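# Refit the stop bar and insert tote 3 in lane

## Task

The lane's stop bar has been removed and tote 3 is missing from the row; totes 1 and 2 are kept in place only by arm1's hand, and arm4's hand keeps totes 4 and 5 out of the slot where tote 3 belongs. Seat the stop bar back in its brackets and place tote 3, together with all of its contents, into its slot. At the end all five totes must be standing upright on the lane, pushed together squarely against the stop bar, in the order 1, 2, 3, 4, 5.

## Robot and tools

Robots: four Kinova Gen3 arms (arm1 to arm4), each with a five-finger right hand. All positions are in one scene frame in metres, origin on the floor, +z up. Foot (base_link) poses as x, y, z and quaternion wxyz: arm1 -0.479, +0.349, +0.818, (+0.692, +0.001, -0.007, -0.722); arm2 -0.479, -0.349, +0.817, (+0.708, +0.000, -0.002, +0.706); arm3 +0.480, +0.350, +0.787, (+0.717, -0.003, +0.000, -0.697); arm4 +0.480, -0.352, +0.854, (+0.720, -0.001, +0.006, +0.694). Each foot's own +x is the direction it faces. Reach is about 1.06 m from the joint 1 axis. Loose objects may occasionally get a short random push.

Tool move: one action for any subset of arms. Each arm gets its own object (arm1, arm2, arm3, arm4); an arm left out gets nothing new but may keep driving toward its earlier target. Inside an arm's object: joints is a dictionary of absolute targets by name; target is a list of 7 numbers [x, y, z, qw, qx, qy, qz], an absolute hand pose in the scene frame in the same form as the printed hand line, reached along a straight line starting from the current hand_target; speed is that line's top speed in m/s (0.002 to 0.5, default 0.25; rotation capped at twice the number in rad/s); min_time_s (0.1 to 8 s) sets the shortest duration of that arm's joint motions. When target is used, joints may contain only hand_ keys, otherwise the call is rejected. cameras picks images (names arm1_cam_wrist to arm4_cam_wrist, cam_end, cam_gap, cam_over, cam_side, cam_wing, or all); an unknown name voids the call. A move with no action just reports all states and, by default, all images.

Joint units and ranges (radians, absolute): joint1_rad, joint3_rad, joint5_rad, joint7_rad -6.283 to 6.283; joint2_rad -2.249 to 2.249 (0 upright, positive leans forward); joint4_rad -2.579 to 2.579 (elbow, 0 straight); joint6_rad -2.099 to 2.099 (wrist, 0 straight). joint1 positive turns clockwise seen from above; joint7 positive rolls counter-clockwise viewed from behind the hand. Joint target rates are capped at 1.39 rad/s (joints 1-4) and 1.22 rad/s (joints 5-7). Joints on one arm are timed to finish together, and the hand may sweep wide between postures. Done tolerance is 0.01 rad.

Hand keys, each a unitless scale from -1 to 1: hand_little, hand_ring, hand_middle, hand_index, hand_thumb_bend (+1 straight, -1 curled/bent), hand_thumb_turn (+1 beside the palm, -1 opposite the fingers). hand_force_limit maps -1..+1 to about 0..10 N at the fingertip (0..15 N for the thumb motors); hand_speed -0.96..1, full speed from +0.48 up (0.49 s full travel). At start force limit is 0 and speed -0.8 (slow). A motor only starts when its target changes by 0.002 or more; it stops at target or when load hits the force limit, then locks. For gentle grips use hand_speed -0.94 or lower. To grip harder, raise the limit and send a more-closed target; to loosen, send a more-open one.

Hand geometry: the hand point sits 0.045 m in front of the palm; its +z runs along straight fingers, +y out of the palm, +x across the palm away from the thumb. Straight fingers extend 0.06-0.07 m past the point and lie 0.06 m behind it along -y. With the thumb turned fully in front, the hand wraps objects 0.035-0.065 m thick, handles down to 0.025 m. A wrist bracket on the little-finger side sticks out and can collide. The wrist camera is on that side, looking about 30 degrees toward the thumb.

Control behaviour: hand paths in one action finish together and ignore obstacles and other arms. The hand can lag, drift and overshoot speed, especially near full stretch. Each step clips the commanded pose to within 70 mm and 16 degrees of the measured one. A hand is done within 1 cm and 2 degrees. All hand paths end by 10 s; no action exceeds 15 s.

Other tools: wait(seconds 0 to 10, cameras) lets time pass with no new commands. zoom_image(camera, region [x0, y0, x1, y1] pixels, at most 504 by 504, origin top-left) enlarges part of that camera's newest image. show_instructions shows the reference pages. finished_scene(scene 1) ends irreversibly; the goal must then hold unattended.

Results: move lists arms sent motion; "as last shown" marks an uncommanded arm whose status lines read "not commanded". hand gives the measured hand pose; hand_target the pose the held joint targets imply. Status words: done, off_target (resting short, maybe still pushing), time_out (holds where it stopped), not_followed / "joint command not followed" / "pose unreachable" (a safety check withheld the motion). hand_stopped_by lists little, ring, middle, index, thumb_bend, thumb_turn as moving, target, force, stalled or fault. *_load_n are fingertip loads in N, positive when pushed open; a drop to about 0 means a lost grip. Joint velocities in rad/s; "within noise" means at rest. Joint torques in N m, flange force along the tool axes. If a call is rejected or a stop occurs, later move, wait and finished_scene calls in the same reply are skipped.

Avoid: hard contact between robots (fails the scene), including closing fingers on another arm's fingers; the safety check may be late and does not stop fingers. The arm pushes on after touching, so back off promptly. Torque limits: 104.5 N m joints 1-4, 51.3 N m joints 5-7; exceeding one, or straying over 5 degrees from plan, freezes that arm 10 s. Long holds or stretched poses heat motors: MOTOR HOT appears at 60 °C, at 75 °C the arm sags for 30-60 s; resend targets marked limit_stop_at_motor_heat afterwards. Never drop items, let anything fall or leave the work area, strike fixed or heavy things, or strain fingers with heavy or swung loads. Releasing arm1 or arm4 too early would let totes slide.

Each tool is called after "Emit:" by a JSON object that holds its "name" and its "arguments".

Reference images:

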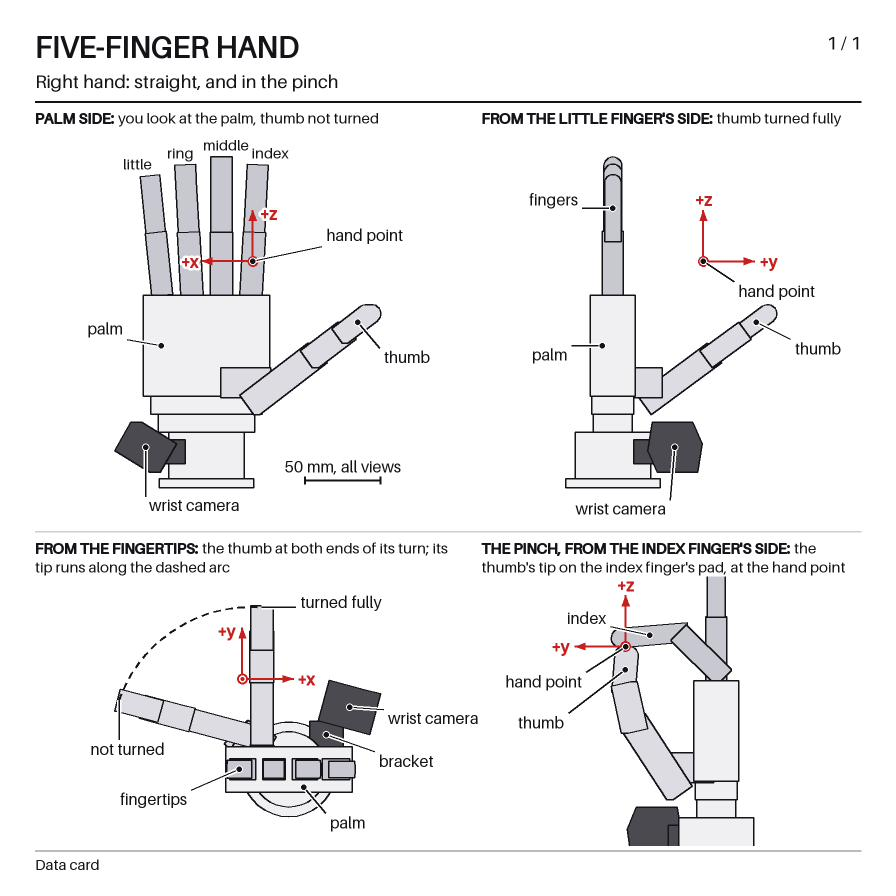

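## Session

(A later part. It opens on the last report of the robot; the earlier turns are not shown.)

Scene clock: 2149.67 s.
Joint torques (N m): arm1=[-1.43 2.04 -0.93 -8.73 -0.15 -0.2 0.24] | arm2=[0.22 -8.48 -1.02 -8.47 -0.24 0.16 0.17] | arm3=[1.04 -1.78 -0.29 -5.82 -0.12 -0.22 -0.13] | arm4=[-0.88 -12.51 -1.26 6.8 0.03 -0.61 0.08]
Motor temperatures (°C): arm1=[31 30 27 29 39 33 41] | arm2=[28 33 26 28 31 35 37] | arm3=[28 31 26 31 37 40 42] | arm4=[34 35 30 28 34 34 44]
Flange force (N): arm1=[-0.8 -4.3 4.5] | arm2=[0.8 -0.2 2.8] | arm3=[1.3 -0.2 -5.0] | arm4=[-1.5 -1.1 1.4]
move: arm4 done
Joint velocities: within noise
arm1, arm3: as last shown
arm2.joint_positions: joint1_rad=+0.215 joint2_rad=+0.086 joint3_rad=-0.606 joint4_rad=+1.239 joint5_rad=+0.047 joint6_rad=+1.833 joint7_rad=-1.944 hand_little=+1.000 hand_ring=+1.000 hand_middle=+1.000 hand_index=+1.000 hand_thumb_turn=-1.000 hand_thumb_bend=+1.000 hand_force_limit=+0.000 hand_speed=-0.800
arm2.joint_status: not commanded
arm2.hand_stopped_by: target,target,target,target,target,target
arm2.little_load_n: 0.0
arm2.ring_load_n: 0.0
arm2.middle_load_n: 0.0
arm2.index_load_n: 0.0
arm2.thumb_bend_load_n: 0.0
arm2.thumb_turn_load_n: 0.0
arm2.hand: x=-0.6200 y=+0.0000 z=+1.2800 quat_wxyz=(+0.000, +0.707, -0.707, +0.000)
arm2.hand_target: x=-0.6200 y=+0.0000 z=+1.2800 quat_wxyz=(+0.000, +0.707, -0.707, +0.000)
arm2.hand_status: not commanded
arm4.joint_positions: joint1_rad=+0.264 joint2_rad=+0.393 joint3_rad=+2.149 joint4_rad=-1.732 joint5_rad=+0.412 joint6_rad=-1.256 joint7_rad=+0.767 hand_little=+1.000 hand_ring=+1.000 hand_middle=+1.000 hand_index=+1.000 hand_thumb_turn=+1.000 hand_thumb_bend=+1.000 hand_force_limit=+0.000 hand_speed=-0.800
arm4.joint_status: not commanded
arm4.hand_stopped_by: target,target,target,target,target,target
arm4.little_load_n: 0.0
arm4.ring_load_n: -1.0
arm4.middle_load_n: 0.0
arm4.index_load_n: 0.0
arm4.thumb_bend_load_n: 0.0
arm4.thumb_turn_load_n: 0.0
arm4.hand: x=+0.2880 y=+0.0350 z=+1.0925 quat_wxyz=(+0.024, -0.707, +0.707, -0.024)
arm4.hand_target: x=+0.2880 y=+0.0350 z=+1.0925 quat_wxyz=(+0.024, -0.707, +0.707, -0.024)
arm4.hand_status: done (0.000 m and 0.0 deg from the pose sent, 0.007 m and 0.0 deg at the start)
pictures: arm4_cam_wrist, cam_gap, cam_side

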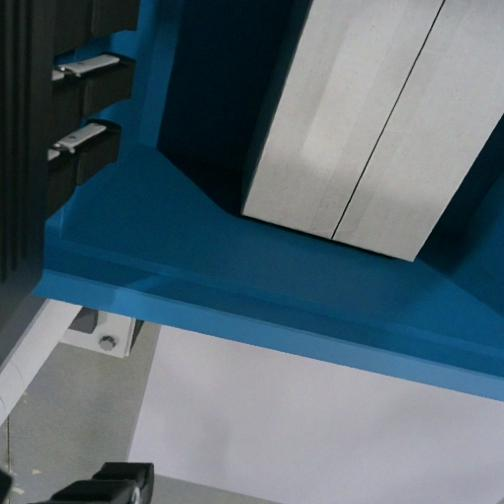

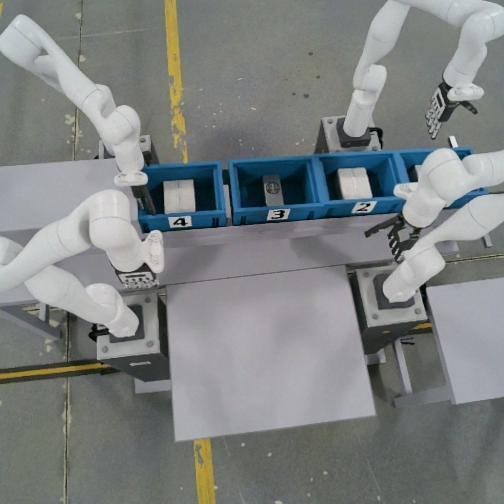

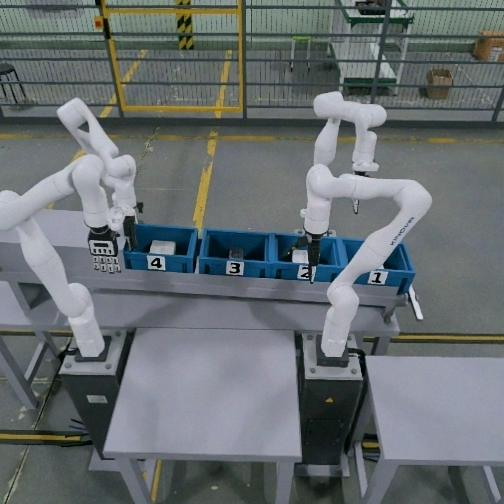

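Emit:
{"name": "move", "arguments": {"arm4": {"target": [0.267, 0.035, 1.0911, 0.02403, -0.70669, 0.70669, -0.02403], "speed": 0.025}, "cameras": ["cam_gap"]}}

Emit:
{"name": "zoom_image", "arguments": {"camera": "cam_gap", "region": [110, 120, 240, 240]}}

Emit:
{"name": "move", "arguments": {"arm4": {"target": [0.2635, 0.035, 1.0909, 0.02403, -0.70669, 0.70669, -0.02403], "speed": 0.01}}}

Emit:
{"name": "move", "arguments": {"arm4": {"target": [0.2595, 0.035, 1.0906, 0.02403, -0.70669, 0.70669, -0.02403], "speed": 0.01}, "cameras": ["cam_gap"]}}

Emit:
{"name": "zoom_image", "arguments": {"camera": "cam_gap", "region": [110, 120, 240, 240]}}

Scene clock: 2155.60 s.
Joint torques (N m): arm1=[-1.44 2.06 -0.96 -8.72 -0.12 -0.17 0.32] | arm2=[0.22 -8.55 -1 -8.44 -0.21 0.16 0.17] | arm3=[1.03 -1.73 -0.39 -5.74 -0.08 -0.24 0] | arm4=[-1.01 -12.97 -1.4 6.85 -0.01 -0.57 0.07]
Motor temperatures (°C): arm1=[31 30 27 29 39 33 41] | arm2=[28 33 26 28 31 35 37] | arm3=[28 31 26 31 37 40 42] | arm4=[33 35 29 28 33 34 44]
Flange force (N): arm1=[-0.5 -4.3 4.6] | arm2=[0.6 -0.1 2.7] | arm3=[1.3 0.0 -5.3] | arm4=[-1.2 -1.6 1.4]
move: arm4 done
Joint velocities: within noise
arm1.joint_positions: joint1_rad=-1.934 joint2_rad=-0.453 joint3_rad=+0.126 joint4_rad=+1.728 joint5_rad=+0.046 joint6_rad=+1.872 joint7_rad=-3.336 hand_little=+1.000 hand_ring=+1.000 hand_middle=+1.000 hand_index=+1.000 hand_thumb_turn=-1.000 hand_thumb_bend=+0.700 hand_force_limit=+0.900 hand_speed=-0.800
arm1.joint_status: not commanded
arm1.hand_stopped_by: target,target,target,target,target,target
arm1.little_load_n: 0.0
arm1.ring_load_n: 0.0
arm1.middle_load_n: 0.0
arm1.index_load_n: 0.0
arm1.thumb_bend_load_n: 0.0
arm1.thumb_turn_load_n: 0.0
arm1.hand: x=-0.3000 y=+0.3000 z=+1.2500 quat_wxyz=(+0.000, -0.707, -0.707, +0.000)
arm1.hand_target: x=-0.3000 y=+0.3000 z=+1.2500 quat_wxyz=(+0.000, -0.707, -0.707, +0.000)
arm1.hand_status: not commanded
arm2, arm3: as last shown
arm4.joint_positions: joint1_rad=+0.193 joint2_rad=+0.416 joint3_rad=+2.159 joint4_rad=-1.708 joint5_rad=+0.426 joint6_rad=-1.266 joint7_rad=+0.708 hand_little=+1.000 hand_ring=+1.000 hand_middle=+1.000 hand_index=+1.000 hand_thumb_turn=+1.000 hand_thumb_bend=+1.000 hand_force_limit=+0.000 hand_speed=-0.800
arm4.joint_status: not commanded
arm4.hand_stopped_by: target,target,target,target,target,target
arm4.little_load_n: 0.0
arm4.ring_load_n: -1.5
arm4.middle_load_n: 0.0
arm4.index_load_n: 0.0
arm4.thumb_bend_load_n: -0.5
arm4.thumb_turn_load_n: 0.0
arm4.hand: x=+0.2670 y=+0.0350 z=+1.0911 quat_wxyz=(+0.024, -0.707, +0.707, -0.024)
arm4.hand_target: x=+0.2670 y=+0.0350 z=+1.0911 quat_wxyz=(+0.024, -0.707, +0.707, -0.024)
arm4.hand_status: done (0.000 m and 0.0 deg from the pose sent, 0.021 m and 0.0 deg at the start)

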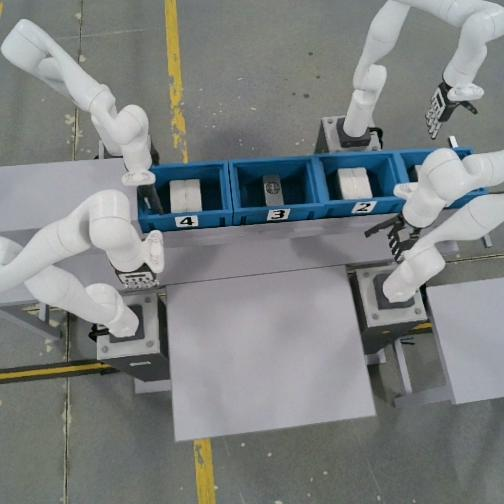

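Scaled by 3.877.

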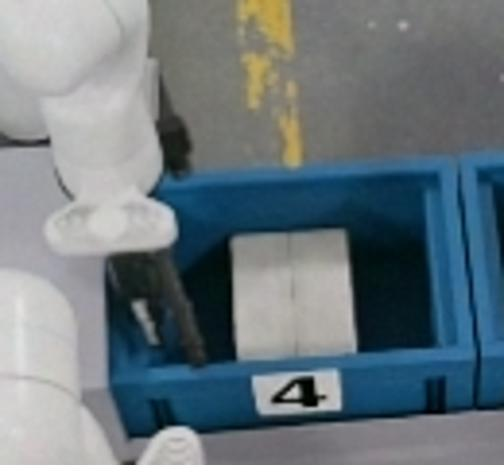

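Scene clock: 2156.57 s.
Joint torques (N m): arm1=[-1.48 1.98 -0.93 -8.74 -0.16 -0.19 0.3] | arm2=[0.23 -8.49 -1.05 -8.43 -0.24 0.18 0.2] | arm3=[0.88 -1.79 -0.32 -5.71 -0.11 -0.22 -0.13] | arm4=[-0.92 -13.12 -1.36 6.82 -0.01 -0.63 0.08]
Motor temperatures (°C): arm1=[31 30 27 29 39 33 41] | arm2=[28 33 26 28 31 35 37] | arm3=[28 31 26 31 37 40 42] | arm4=[33 35 29 28 33 34 44]
Flange force (N): arm1=[-0.5 -4.2 4.6] | arm2=[0.7 0.0 2.7] | arm3=[1.1 -0.4 -5.5] | arm4=[-1.4 -1.2 1.6]
move: arm4 done
Joint velocities: within noise
arm1, arm2: as last shown
arm1.thumb_bend_load_n: -0.5
arm3.joint_positions: joint1_rad=+1.521 joint2_rad=-0.213 joint3_rad=+0.057 joint4_rad=+1.323 joint5_rad=+0.016 joint6_rad=+2.103 joint7_rad=-1.587 hand_little=+1.000 hand_ring=+1.000 hand_middle=+1.000 hand_index=+1.000 hand_thumb_turn=-1.000 hand_thumb_bend=+0.700 hand_force_limit=+0.900 hand_speed=-0.800
arm3.joint_status: not commanded
arm3.hand_stopped_by: target,target,target,target,target,target
arm3.little_load_n: 0.0
arm3.ring_load_n: 0.0
arm3.middle_load_n: 0.0
arm3.index_load_n: 0.0
arm3.thumb_bend_load_n: -0.5
arm3.thumb_turn_load_n: 0.0
arm3.hand: x=+0.2800 y=+0.3200 z=+1.3000 quat_wxyz=(+0.000, -0.999, +0.000, -0.034)
arm3.hand_target: x=+0.2800 y=+0.3200 z=+1.3000 quat_wxyz=(+0.000, -0.999, +0.000, -0.034)
arm3.hand_status: not commanded
arm4.joint_positions: joint1_rad=+0.181 joint2_rad=+0.420 joint3_rad=+2.161 joint4_rad=-1.704 joint5_rad=+0.429 joint6_rad=-1.268 joint7_rad=+0.699 hand_little=+1.000 hand_ring=+1.000 hand_middle=+1.000 hand_index=+1.000 hand_thumb_turn=+1.000 hand_thumb_bend=+1.000 hand_force_limit=+0.000 hand_speed=-0.800
arm4.joint_status: not commanded
arm4.hand_stopped_by: target,target,target,target,target,target
arm4.little_load_n: 0.0
arm4.ring_load_n: -1.0
arm4.middle_load_n: 0.0
arm4.index_load_n: 0.0
arm4.thumb_bend_load_n: -0.5
arm4.thumb_turn_load_n: 0.0
arm4.hand: x=+0.2635 y=+0.0350 z=+1.0909 quat_wxyz=(+0.024, -0.707, +0.707, -0.024)
arm4.hand_target: x=+0.2635 y=+0.0350 z=+1.0909 quat_wxyz=(+0.024, -0.707, +0.707, -0.024)
arm4.hand_status: done (0.000 m and 0.0 deg from the pose sent, 0.004 m and 0.0 deg at the start)
pictures: none

Scene clock: 2157.53 s.
Joint torques (N m): arm1=[-1.49 1.96 -0.93 -8.72 -0.1 -0.2 0.28] | arm2=[0.24 -8.53 -1.03 -8.49 -0.21 0.15 0.19] | arm3=[0.93 -1.74 -0.3 -5.71 -0.06 -0.23 -0.13] | arm4=[-1.41 -13.08 -1.88 7.01 -0.32 -0.27 0.09]
Motor temperatures (°C): arm1=[31 30 27 29 39 33 41] | arm2=[28 33 26 28 31 35 37] | arm3=[28 31 26 31 37 40 42] | arm4=[33 35 29 28 33 34 44]
Flange force (N): arm1=[-0.5 -4.2 4.4] | arm2=[0.7 0.0 2.9] | arm3=[1.2 -0.3 -5.4] | arm4=[-1.5 -2.6 1.4]
move: arm4 done
Joint velocities: within noise
arm1, arm2, arm3: as last shown
arm1.index_load_n: 0.5
arm1.thumb_bend_load_n: 0.0
arm3.thumb_bend_load_n: 0.0
arm3.thumb_turn_load_n: -0.5
arm4.joint_positions: joint1_rad=+0.168 joint2_rad=+0.425 joint3_rad=+2.163 joint4_rad=-1.699 joint5_rad=+0.431 joint6_rad=-1.270 joint7_rad=+0.688 hand_little=+1.000 hand_ring=+1.000 hand_middle=+1.000 hand_index=+1.000 hand_thumb_turn=+1.000 hand_thumb_bend=+1.000 hand_force_limit=+0.000 hand_speed=-0.800
arm4.joint_status: not commanded
arm4.hand_stopped_by: target,target,target,target,target,target
arm4.little_load_n: 0.0
arm4.ring_load_n: 0.0
arm4.middle_load_n: 0.0
arm4.index_load_n: 0.0
arm4.thumb_bend_load_n: 0.0
arm4.thumb_turn_load_n: 0.0
arm4.hand: x=+0.2595 y=+0.0350 z=+1.0906 quat_wxyz=(+0.024, -0.707, +0.707, -0.024)
arm4.hand_target: x=+0.2595 y=+0.0350 z=+1.0906 quat_wxyz=(+0.024, -0.707, +0.707, -0.024)
arm4.hand_status: done (0.000 m and 0.0 deg from the pose sent, 0.004 m and 0.0 deg at the start)

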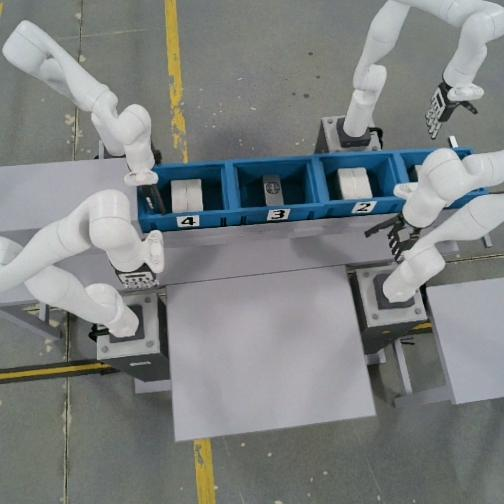

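Scaled by 3.877.

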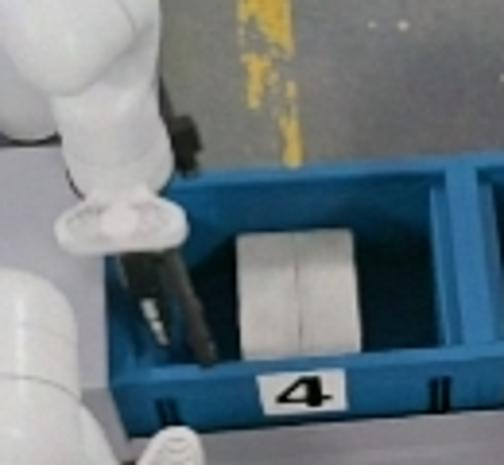

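Emit:
{"name": "move", "arguments": {"arm4": {"target": [0.245, 0.035, 1.09, 0.02403, -0.70669, 0.70669, -0.02403], "speed": 0.04}}}

Emit:
{"name": "move", "arguments": {"arm4": {"target": [0.23, 0.035, 1.2, 0.02403, -0.70669, 0.70669, -0.02403], "speed": 0.12}}}

Emit:
{"name": "move", "arguments": {"arm4": {"target": [0.06, -0.28, 1.2, 0.02403, -0.70669, 0.70669, -0.02403], "speed": 0.2}}}

Emit:
{"name": "move", "arguments": {"arm3": {"target": [0.285, -0.03, 1.2, 0, 0.99942, 0, 0.03403], "speed": 0.2}, "cameras": ["arm3_cam_wrist","arm4_cam_wrist"]}}

Emit:
{"name": "zoom_image", "arguments": {"camera": "arm3_cam_wrist", "region": [240, 0, 460, 110]}}

Emit:
{"name": "zoom_image", "arguments": {"camera": "arm4_cam_wrist", "region": [100, 240, 300, 480]}}

Scene clock: 2162.80 s.
Joint torques (N m): arm1=[-1.44 1.97 -0.93 -8.78 -0.16 -0.15 0.26] | arm2=[0.18 -8.54 -1.03 -8.44 -0.24 0.13 0.19] | arm3=[0.94 -1.69 -0.31 -5.75 -0.11 -0.2 -0.1] | arm4=[-1.49 -13.38 -1.95 7.02 -0.37 -0.21 0.09]
Motor temperatures (°C): arm1=[31 30 27 29 39 33 41] | arm2=[28 33 26 28 31 35 37] | arm3=[28 31 26 31 37 40 42] | arm4=[33 35 29 28 33 33 44]
Flange force (N): arm1=[-0.7 -4.1 4.8] | arm2=[0.6 -0.1 2.6] | arm3=[1.4 -0.2 -5.1] | arm4=[-1.4 -2.8 1.3]
move: arm4 done
Joint velocities: within noise
arm1, arm2, arm3: as last shown
arm1.index_load_n: 0.0
arm3.thumb_turn_load_n: 0.0
arm4.joint_positions: joint1_rad=+0.120 joint2_rad=+0.442 joint3_rad=+2.171 joint4_rad=-1.679 joint5_rad=+0.441 joint6_rad=-1.280 joint7_rad=+0.652 hand_little=+1.000 hand_ring=+1.000 hand_middle=+1.000 hand_index=+1.000 hand_thumb_turn=+1.000 hand_thumb_bend=+1.000 hand_force_limit=+0.000 hand_speed=-0.800
arm4.joint_status: not commanded
arm4.hand_stopped_by: target,target,target,target,target,target
arm4.little_load_n: 0.0
arm4.ring_load_n: 0.0
arm4.middle_load_n: 0.0
arm4.index_load_n: 0.0
arm4.thumb_bend_load_n: 0.0
arm4.thumb_turn_load_n: 0.0
arm4.hand: x=+0.2450 y=+0.0350 z=+1.0900 quat_wxyz=(+0.024, -0.707, +0.707, -0.024)
arm4.hand_target: x=+0.2450 y=+0.0350 z=+1.0900 quat_wxyz=(+0.024, -0.707, +0.707, -0.024)
arm4.hand_status: done (0.000 m and 0.0 deg from the pose sent, 0.015 m and 0.0 deg at the start)
pictures: none

Scene clock: 2164.27 s.
Joint torques (N m): arm1=[-1.51 2.02 -0.93 -8.72 -0.15 -0.25 0.27] | arm2=[0.21 -8.61 -1.08 -8.5 -0.23 0.14 0.2] | arm3=[0.94 -1.83 -0.31 -5.77 -0.13 -0.21 -0.08] | arm4=[-1.43 -13.19 -1.61 7.69 -0.35 -0.23 0.09]
Motor temperatures (°C): arm1=[31 30 27 29 39 33 41] | arm2=[28 33 26 28 31 35 37] | arm3=[28 31 26 31 37 40 42] | arm4=[33 35 29 28 33 33 44]
Flange force (N): arm1=[-0.6 -4.4 4.4] | arm2=[0.6 -0.1 2.8] | arm3=[1.1 -0.2 -5.3] | arm4=[-1.4 -2.4 1.8]
move: arm4 done
Joint velocities: within noise
arm1, arm2, arm3: as last shown
arm4.joint_positions: joint1_rad=+0.078 joint2_rad=+0.383 joint3_rad=+2.136 joint4_rad=-1.379 joint5_rad=+0.376 joint6_rad=-1.603 joint7_rad=+0.710 hand_little=+1.000 hand_ring=+1.000 hand_middle=+1.000 hand_index=+1.000 hand_thumb_turn=+1.000 hand_thumb_bend=+1.000 hand_force_limit=+0.000 hand_speed=-0.800
arm4.joint_status: not commanded
arm4.hand_stopped_by: target,target,target,target,target,target
arm4.little_load_n: 0.0
arm4.ring_load_n: 0.0
arm4.middle_load_n: 0.0
arm4.index_load_n: 0.0
arm4.thumb_bend_load_n: 0.0
arm4.thumb_turn_load_n: 0.0
arm4.hand: x=+0.2300 y=+0.0350 z=+1.2000 quat_wxyz=(+0.024, -0.707, +0.707, -0.024)
arm4.hand_target: x=+0.2300 y=+0.0350 z=+1.2000 quat_wxyz=(+0.024, -0.707, +0.707, -0.024)
arm4.hand_status: done (0.000 m and 0.0 deg from the pose sent, 0.111 m and 0.0 deg at the start)
pictures: none

Scene clock: 2166.73 s.
Joint torques (N m): arm1=[-1.39 1.98 -0.96 -8.65 -0.18 -0.21 0.28] | arm2=[0.22 -8.51 -1.06 -8.45 -0.23 0.11 0.22] | arm3=[0.95 -1.72 -0.24 -5.65 -0.06 -0.23 -0.12] | arm4=[-1.48 -11.42 -1.51 7.64 -0.51 -0.32 0.09]
Motor temperatures (°C): arm1=[31 30 27 29 39 33 41] | arm2=[28 33 26 28 31 35 37] | arm3=[28 31 26 31 37 40 42] | arm4=[33 35 29 28 33 33 44]
Flange force (N): arm1=[-0.8 -4.1 4.2] | arm2=[0.6 0.0 2.6] | arm3=[1.2 -0.1 -5.7] | arm4=[-3.2 -1.0 1.6]
move: arm4 done
Joint velocities: within noise
arm1, arm2, arm3: as last shown
arm2.thumb_turn_load_n: 0.5
arm4.joint_positions: joint1_rad=-0.738 joint2_rad=+0.347 joint3_rad=+2.038 joint4_rad=-1.460 joint5_rad=+0.301 joint6_rad=-1.598 joint7_rad=-0.224 hand_little=+1.000 hand_ring=+1.000 hand_middle=+1.000 hand_index=+1.000 hand_thumb_turn=+1.000 hand_thumb_bend=+1.000 hand_force_limit=+0.000 hand_speed=-0.800
arm4.joint_status: not commanded
arm4.hand_stopped_by: target,target,target,target,target,target
arm4.little_load_n: 0.0
arm4.ring_load_n: 0.0
arm4.middle_load_n: 0.0
arm4.index_load_n: 0.0
arm4.thumb_bend_load_n: 0.0
arm4.thumb_turn_load_n: 0.0
arm4.hand: x=+0.0600 y=-0.2800 z=+1.2000 quat_wxyz=(+0.024, -0.707, +0.707, -0.024)
arm4.hand_target: x=+0.0600 y=-0.2800 z=+1.2000 quat_wxyz=(+0.024, -0.707, +0.707, -0.024)
arm4.hand_status: done (0.000 m and 0.0 deg from the pose sent, 0.358 m and 0.0 deg at the start)
pictures: none

Scene clock: 2169.17 s.
Joint torques (N m): arm1=[-1.48 1.93 -0.96 -8.79 -0.13 -0.23 0.26] | arm2=[0.18 -8.53 -1.07 -8.47 -0.22 0.16 0.13] | arm3=[1.03 -8.39 -1 -6.67 -0.23 -0.32 -0.18] | arm4=[-1.42 -11.48 -1.46 7.59 -0.44 -0.29 0.06]
Motor temperatures (°C): arm1=[31 30 27 29 39 33 41] | arm2=[28 33 26 28 31 35 37] | arm3=[28 31 26 31 37 40 42] | arm4=[33 35 29 28 33 33 44]
Flange force (N): arm1=[-0.7 -4.1 4.6] | arm2=[0.8 -0.4 2.9] | arm3=[0.7 2.3 -5.4] | arm4=[-3.2 -0.7 1.3]
move: arm3 done
Joint velocities: within noise
arm1, arm2, arm4: as last shown
arm2.thumb_turn_load_n: 0.0
arm3.joint_positions: joint1_rad=+1.067 joint2_rad=+0.195 joint3_rad=-0.737 joint4_rad=+1.302 joint5_rad=+0.064 joint6_rad=+1.720 joint7_rad=-2.823 hand_little=+1.000 hand_ring=+1.000 hand_middle=+1.000 hand_index=+1.000 hand_thumb_turn=-1.000 hand_thumb_bend=+0.700 hand_force_limit=+0.900 hand_speed=-0.800
arm3.joint_status: not commanded
arm3.hand_stopped_by: target,target,target,target,target,target
arm3.little_load_n: 0.0
arm3.ring_load_n: 0.0
arm3.middle_load_n: 0.5
arm3.index_load_n: 0.0
arm3.thumb_bend_load_n: 0.0
arm3.thumb_turn_load_n: 0.0
arm3.hand: x=+0.2850 y=-0.0300 z=+1.2000 quat_wxyz=(+0.000, -0.999, +0.000, -0.034)
arm3.hand_target: x=+0.2850 y=-0.0300 z=+1.2000 quat_wxyz=(+0.000, -0.999, +0.000, -0.034)
arm3.hand_status: done (0.000 m and 0.0 deg from the pose sent, 0.364 m and 0.0 deg at the start)
arm4.thumb_turn_load_n: 0.5

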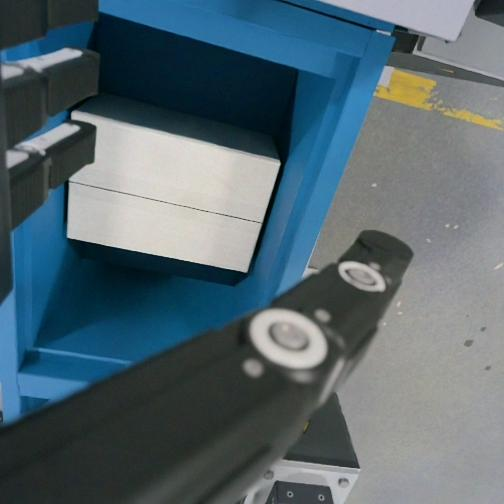

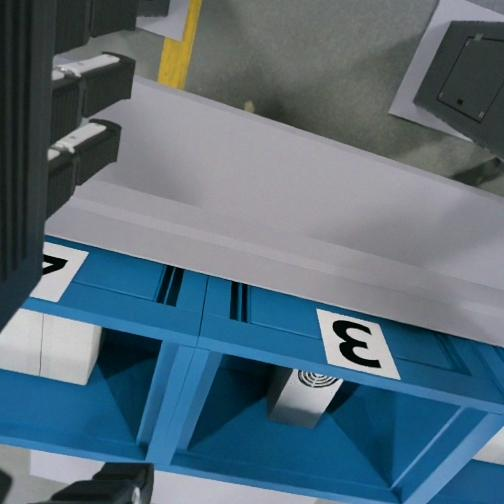

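Scaled by 2.291.

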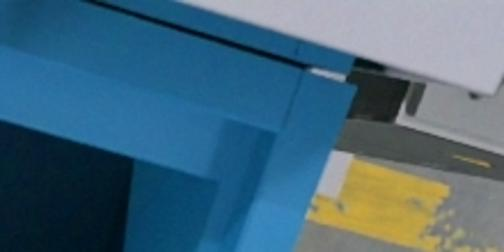

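Scaled by 2.100.

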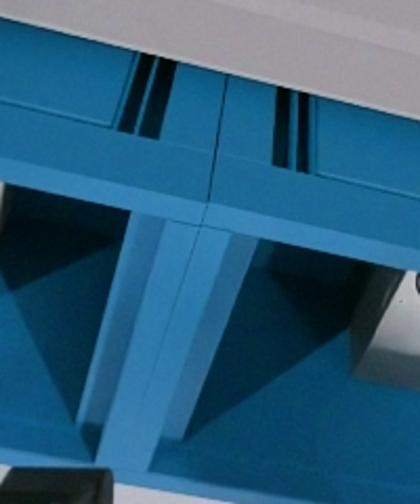

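Emit:
{"name": "move", "arguments": {"arm3": {"target": [0.28, 0.25, 1.3, 0, 0.99942, 0, 0.03403], "speed": 0.2}, "cameras": ["cam_end","cam_wing","cam_gap","cam_over","cam_side"]}}

Emit:
{"name": "zoom_image", "arguments": {"camera": "cam_end", "region": [130, 180, 400, 360]}}

Emit:
{"name": "zoom_image", "arguments": {"camera": "cam_wing", "region": [30, 60, 280, 260]}}

Emit:
{"name": "zoom_image", "arguments": {"camera": "cam_gap", "region": [120, 130, 504, 250]}}

Scene clock: 2177.10 s.
Joint torques (N m): arm1=[-1.47 2.03 -0.96 -8.77 -0.12 -0.2 0.3] | arm2=[0.15 -8.5 -0.96 -8.51 -0.23 0.14 0.16] | arm3=[0.98 -2.02 0.18 -5.76 -0.1 -0.3 -0.13] | arm4=[-1.44 -11.49 -1.51 7.59 -0.48 -0.3 0.07]
Motor temperatures (°C): arm1=[31 30 27 29 39 33 41] | arm2=[28 33 26 28 31 35 37] | arm3=[28 31 26 31 37 40 42] | arm4=[33 34 29 28 33 33 44]
Flange force (N): arm1=[-0.6 -4.3 4.7] | arm2=[0.9 -0.3 3.0] | arm3=[1.3 0.1 -5.6] | arm4=[-3.2 -0.6 1.4]
move: arm3 done
Joint velocities: within noise
arm1, arm4: as last shown
arm2.joint_positions: joint1_rad=+0.215 joint2_rad=+0.086 joint3_rad=-0.606 joint4_rad=+1.239 joint5_rad=+0.047 joint6_rad=+1.833 joint7_rad=-1.944 hand_little=+1.000 hand_ring=+1.000 hand_middle=+1.000 hand_index=+1.000 hand_thumb_turn=-1.000 hand_thumb_bend=+1.000 hand_force_limit=+0.000 hand_speed=-0.800
arm2.joint_status: not commanded
arm2.hand_stopped_by: target,target,target,target,target,target
arm2.little_load_n: 0.0
arm2.ring_load_n: 0.0
arm2.middle_load_n: 0.0
arm2.index_load_n: 0.0
arm2.thumb_bend_load_n: 0.0
arm2.thumb_turn_load_n: 0.0
arm2.hand: x=-0.6200 y=+0.0000 z=+1.2800 quat_wxyz=(+0.000, +0.707, -0.707, +0.000)
arm2.hand_target: x=-0.6200 y=+0.0000 z=+1.2800 quat_wxyz=(+0.000, +0.707, -0.707, +0.000)
arm2.hand_status: not commanded
arm3.joint_positions: joint1_rad=+1.517 joint2_rad=-0.198 joint3_rad=-0.170 joint4_rad=+1.313 joint5_rad=-0.055 joint6_rad=+2.094 joint7_rad=-1.845 hand_little=+1.000 hand_ring=+1.000 hand_middle=+1.000 hand_index=+1.000 hand_thumb_turn=-1.000 hand_thumb_bend=+0.700 hand_force_limit=+0.900 hand_speed=-0.800
arm3.joint_status: not commanded
arm3.hand_stopped_by: target,target,target,target,target,target
arm3.little_load_n: 0.0
arm3.ring_load_n: 0.0
arm3.middle_load_n: 0.0
arm3.index_load_n: 0.0
arm3.thumb_bend_load_n: 0.0
arm3.thumb_turn_load_n: 0.0
arm3.hand: x=+0.2800 y=+0.2500 z=+1.3000 quat_wxyz=(+0.000, -0.999, +0.000, -0.034)
arm3.hand_target: x=+0.2800 y=+0.2500 z=+1.3000 quat_wxyz=(+0.000, -0.999, +0.000, -0.034)
arm3.hand_status: done (0.000 m and 0.0 deg from the pose sent, 0.297 m and 0.0 deg at the start)
arm4.ring_load_n: 0.5
arm4.thumb_turn_load_n: 0.0
pictures: cam_end, cam_gap, cam_over, cam_side, cam_wing

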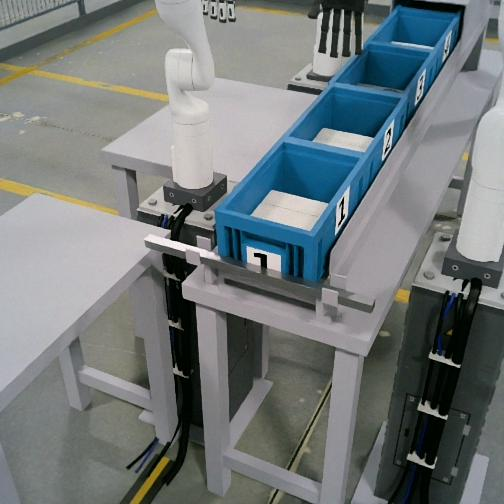

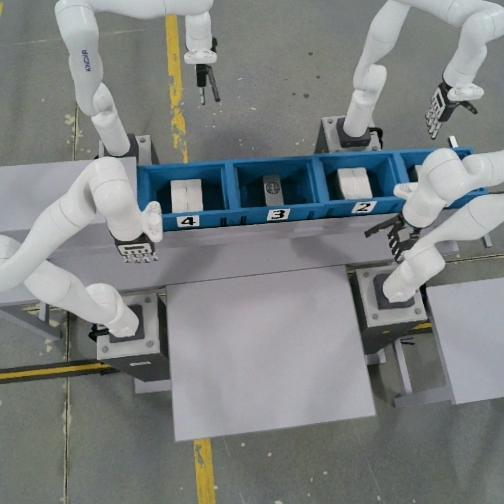

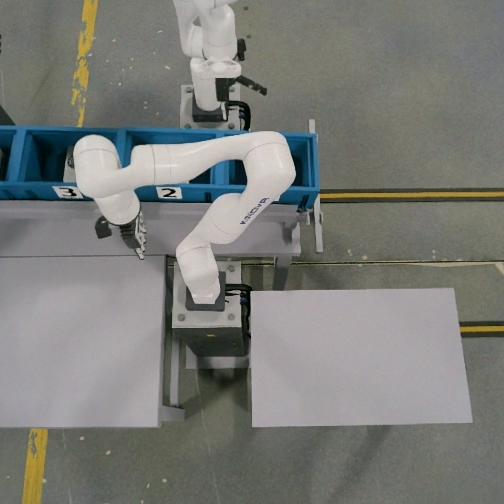

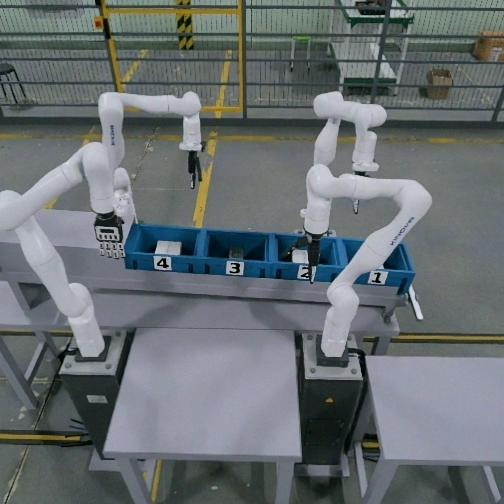

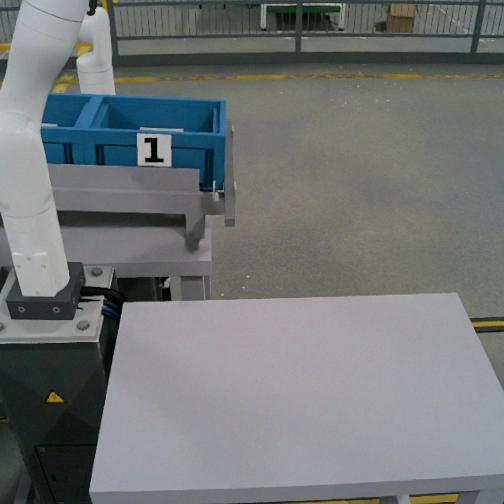

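Scaled by 1.867.

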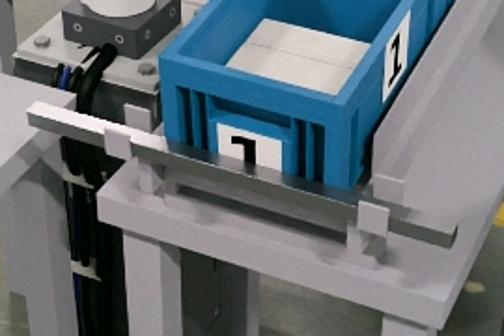

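Scaled by 2.016.

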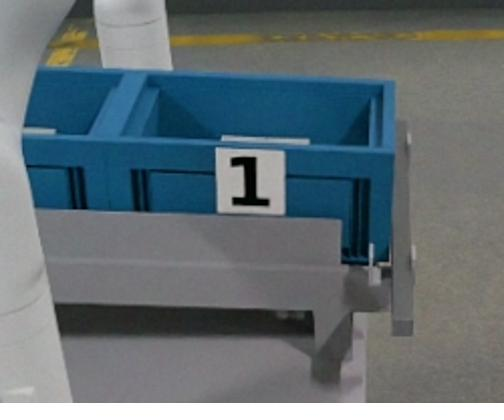

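Scaled by 1.312.

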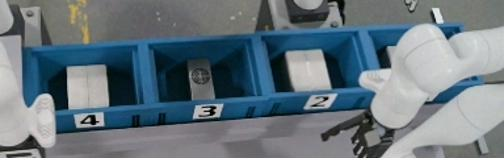

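Emit:
{"name": "finished_scene", "arguments": {"scene": 1}}

The scene is finished: the task was done.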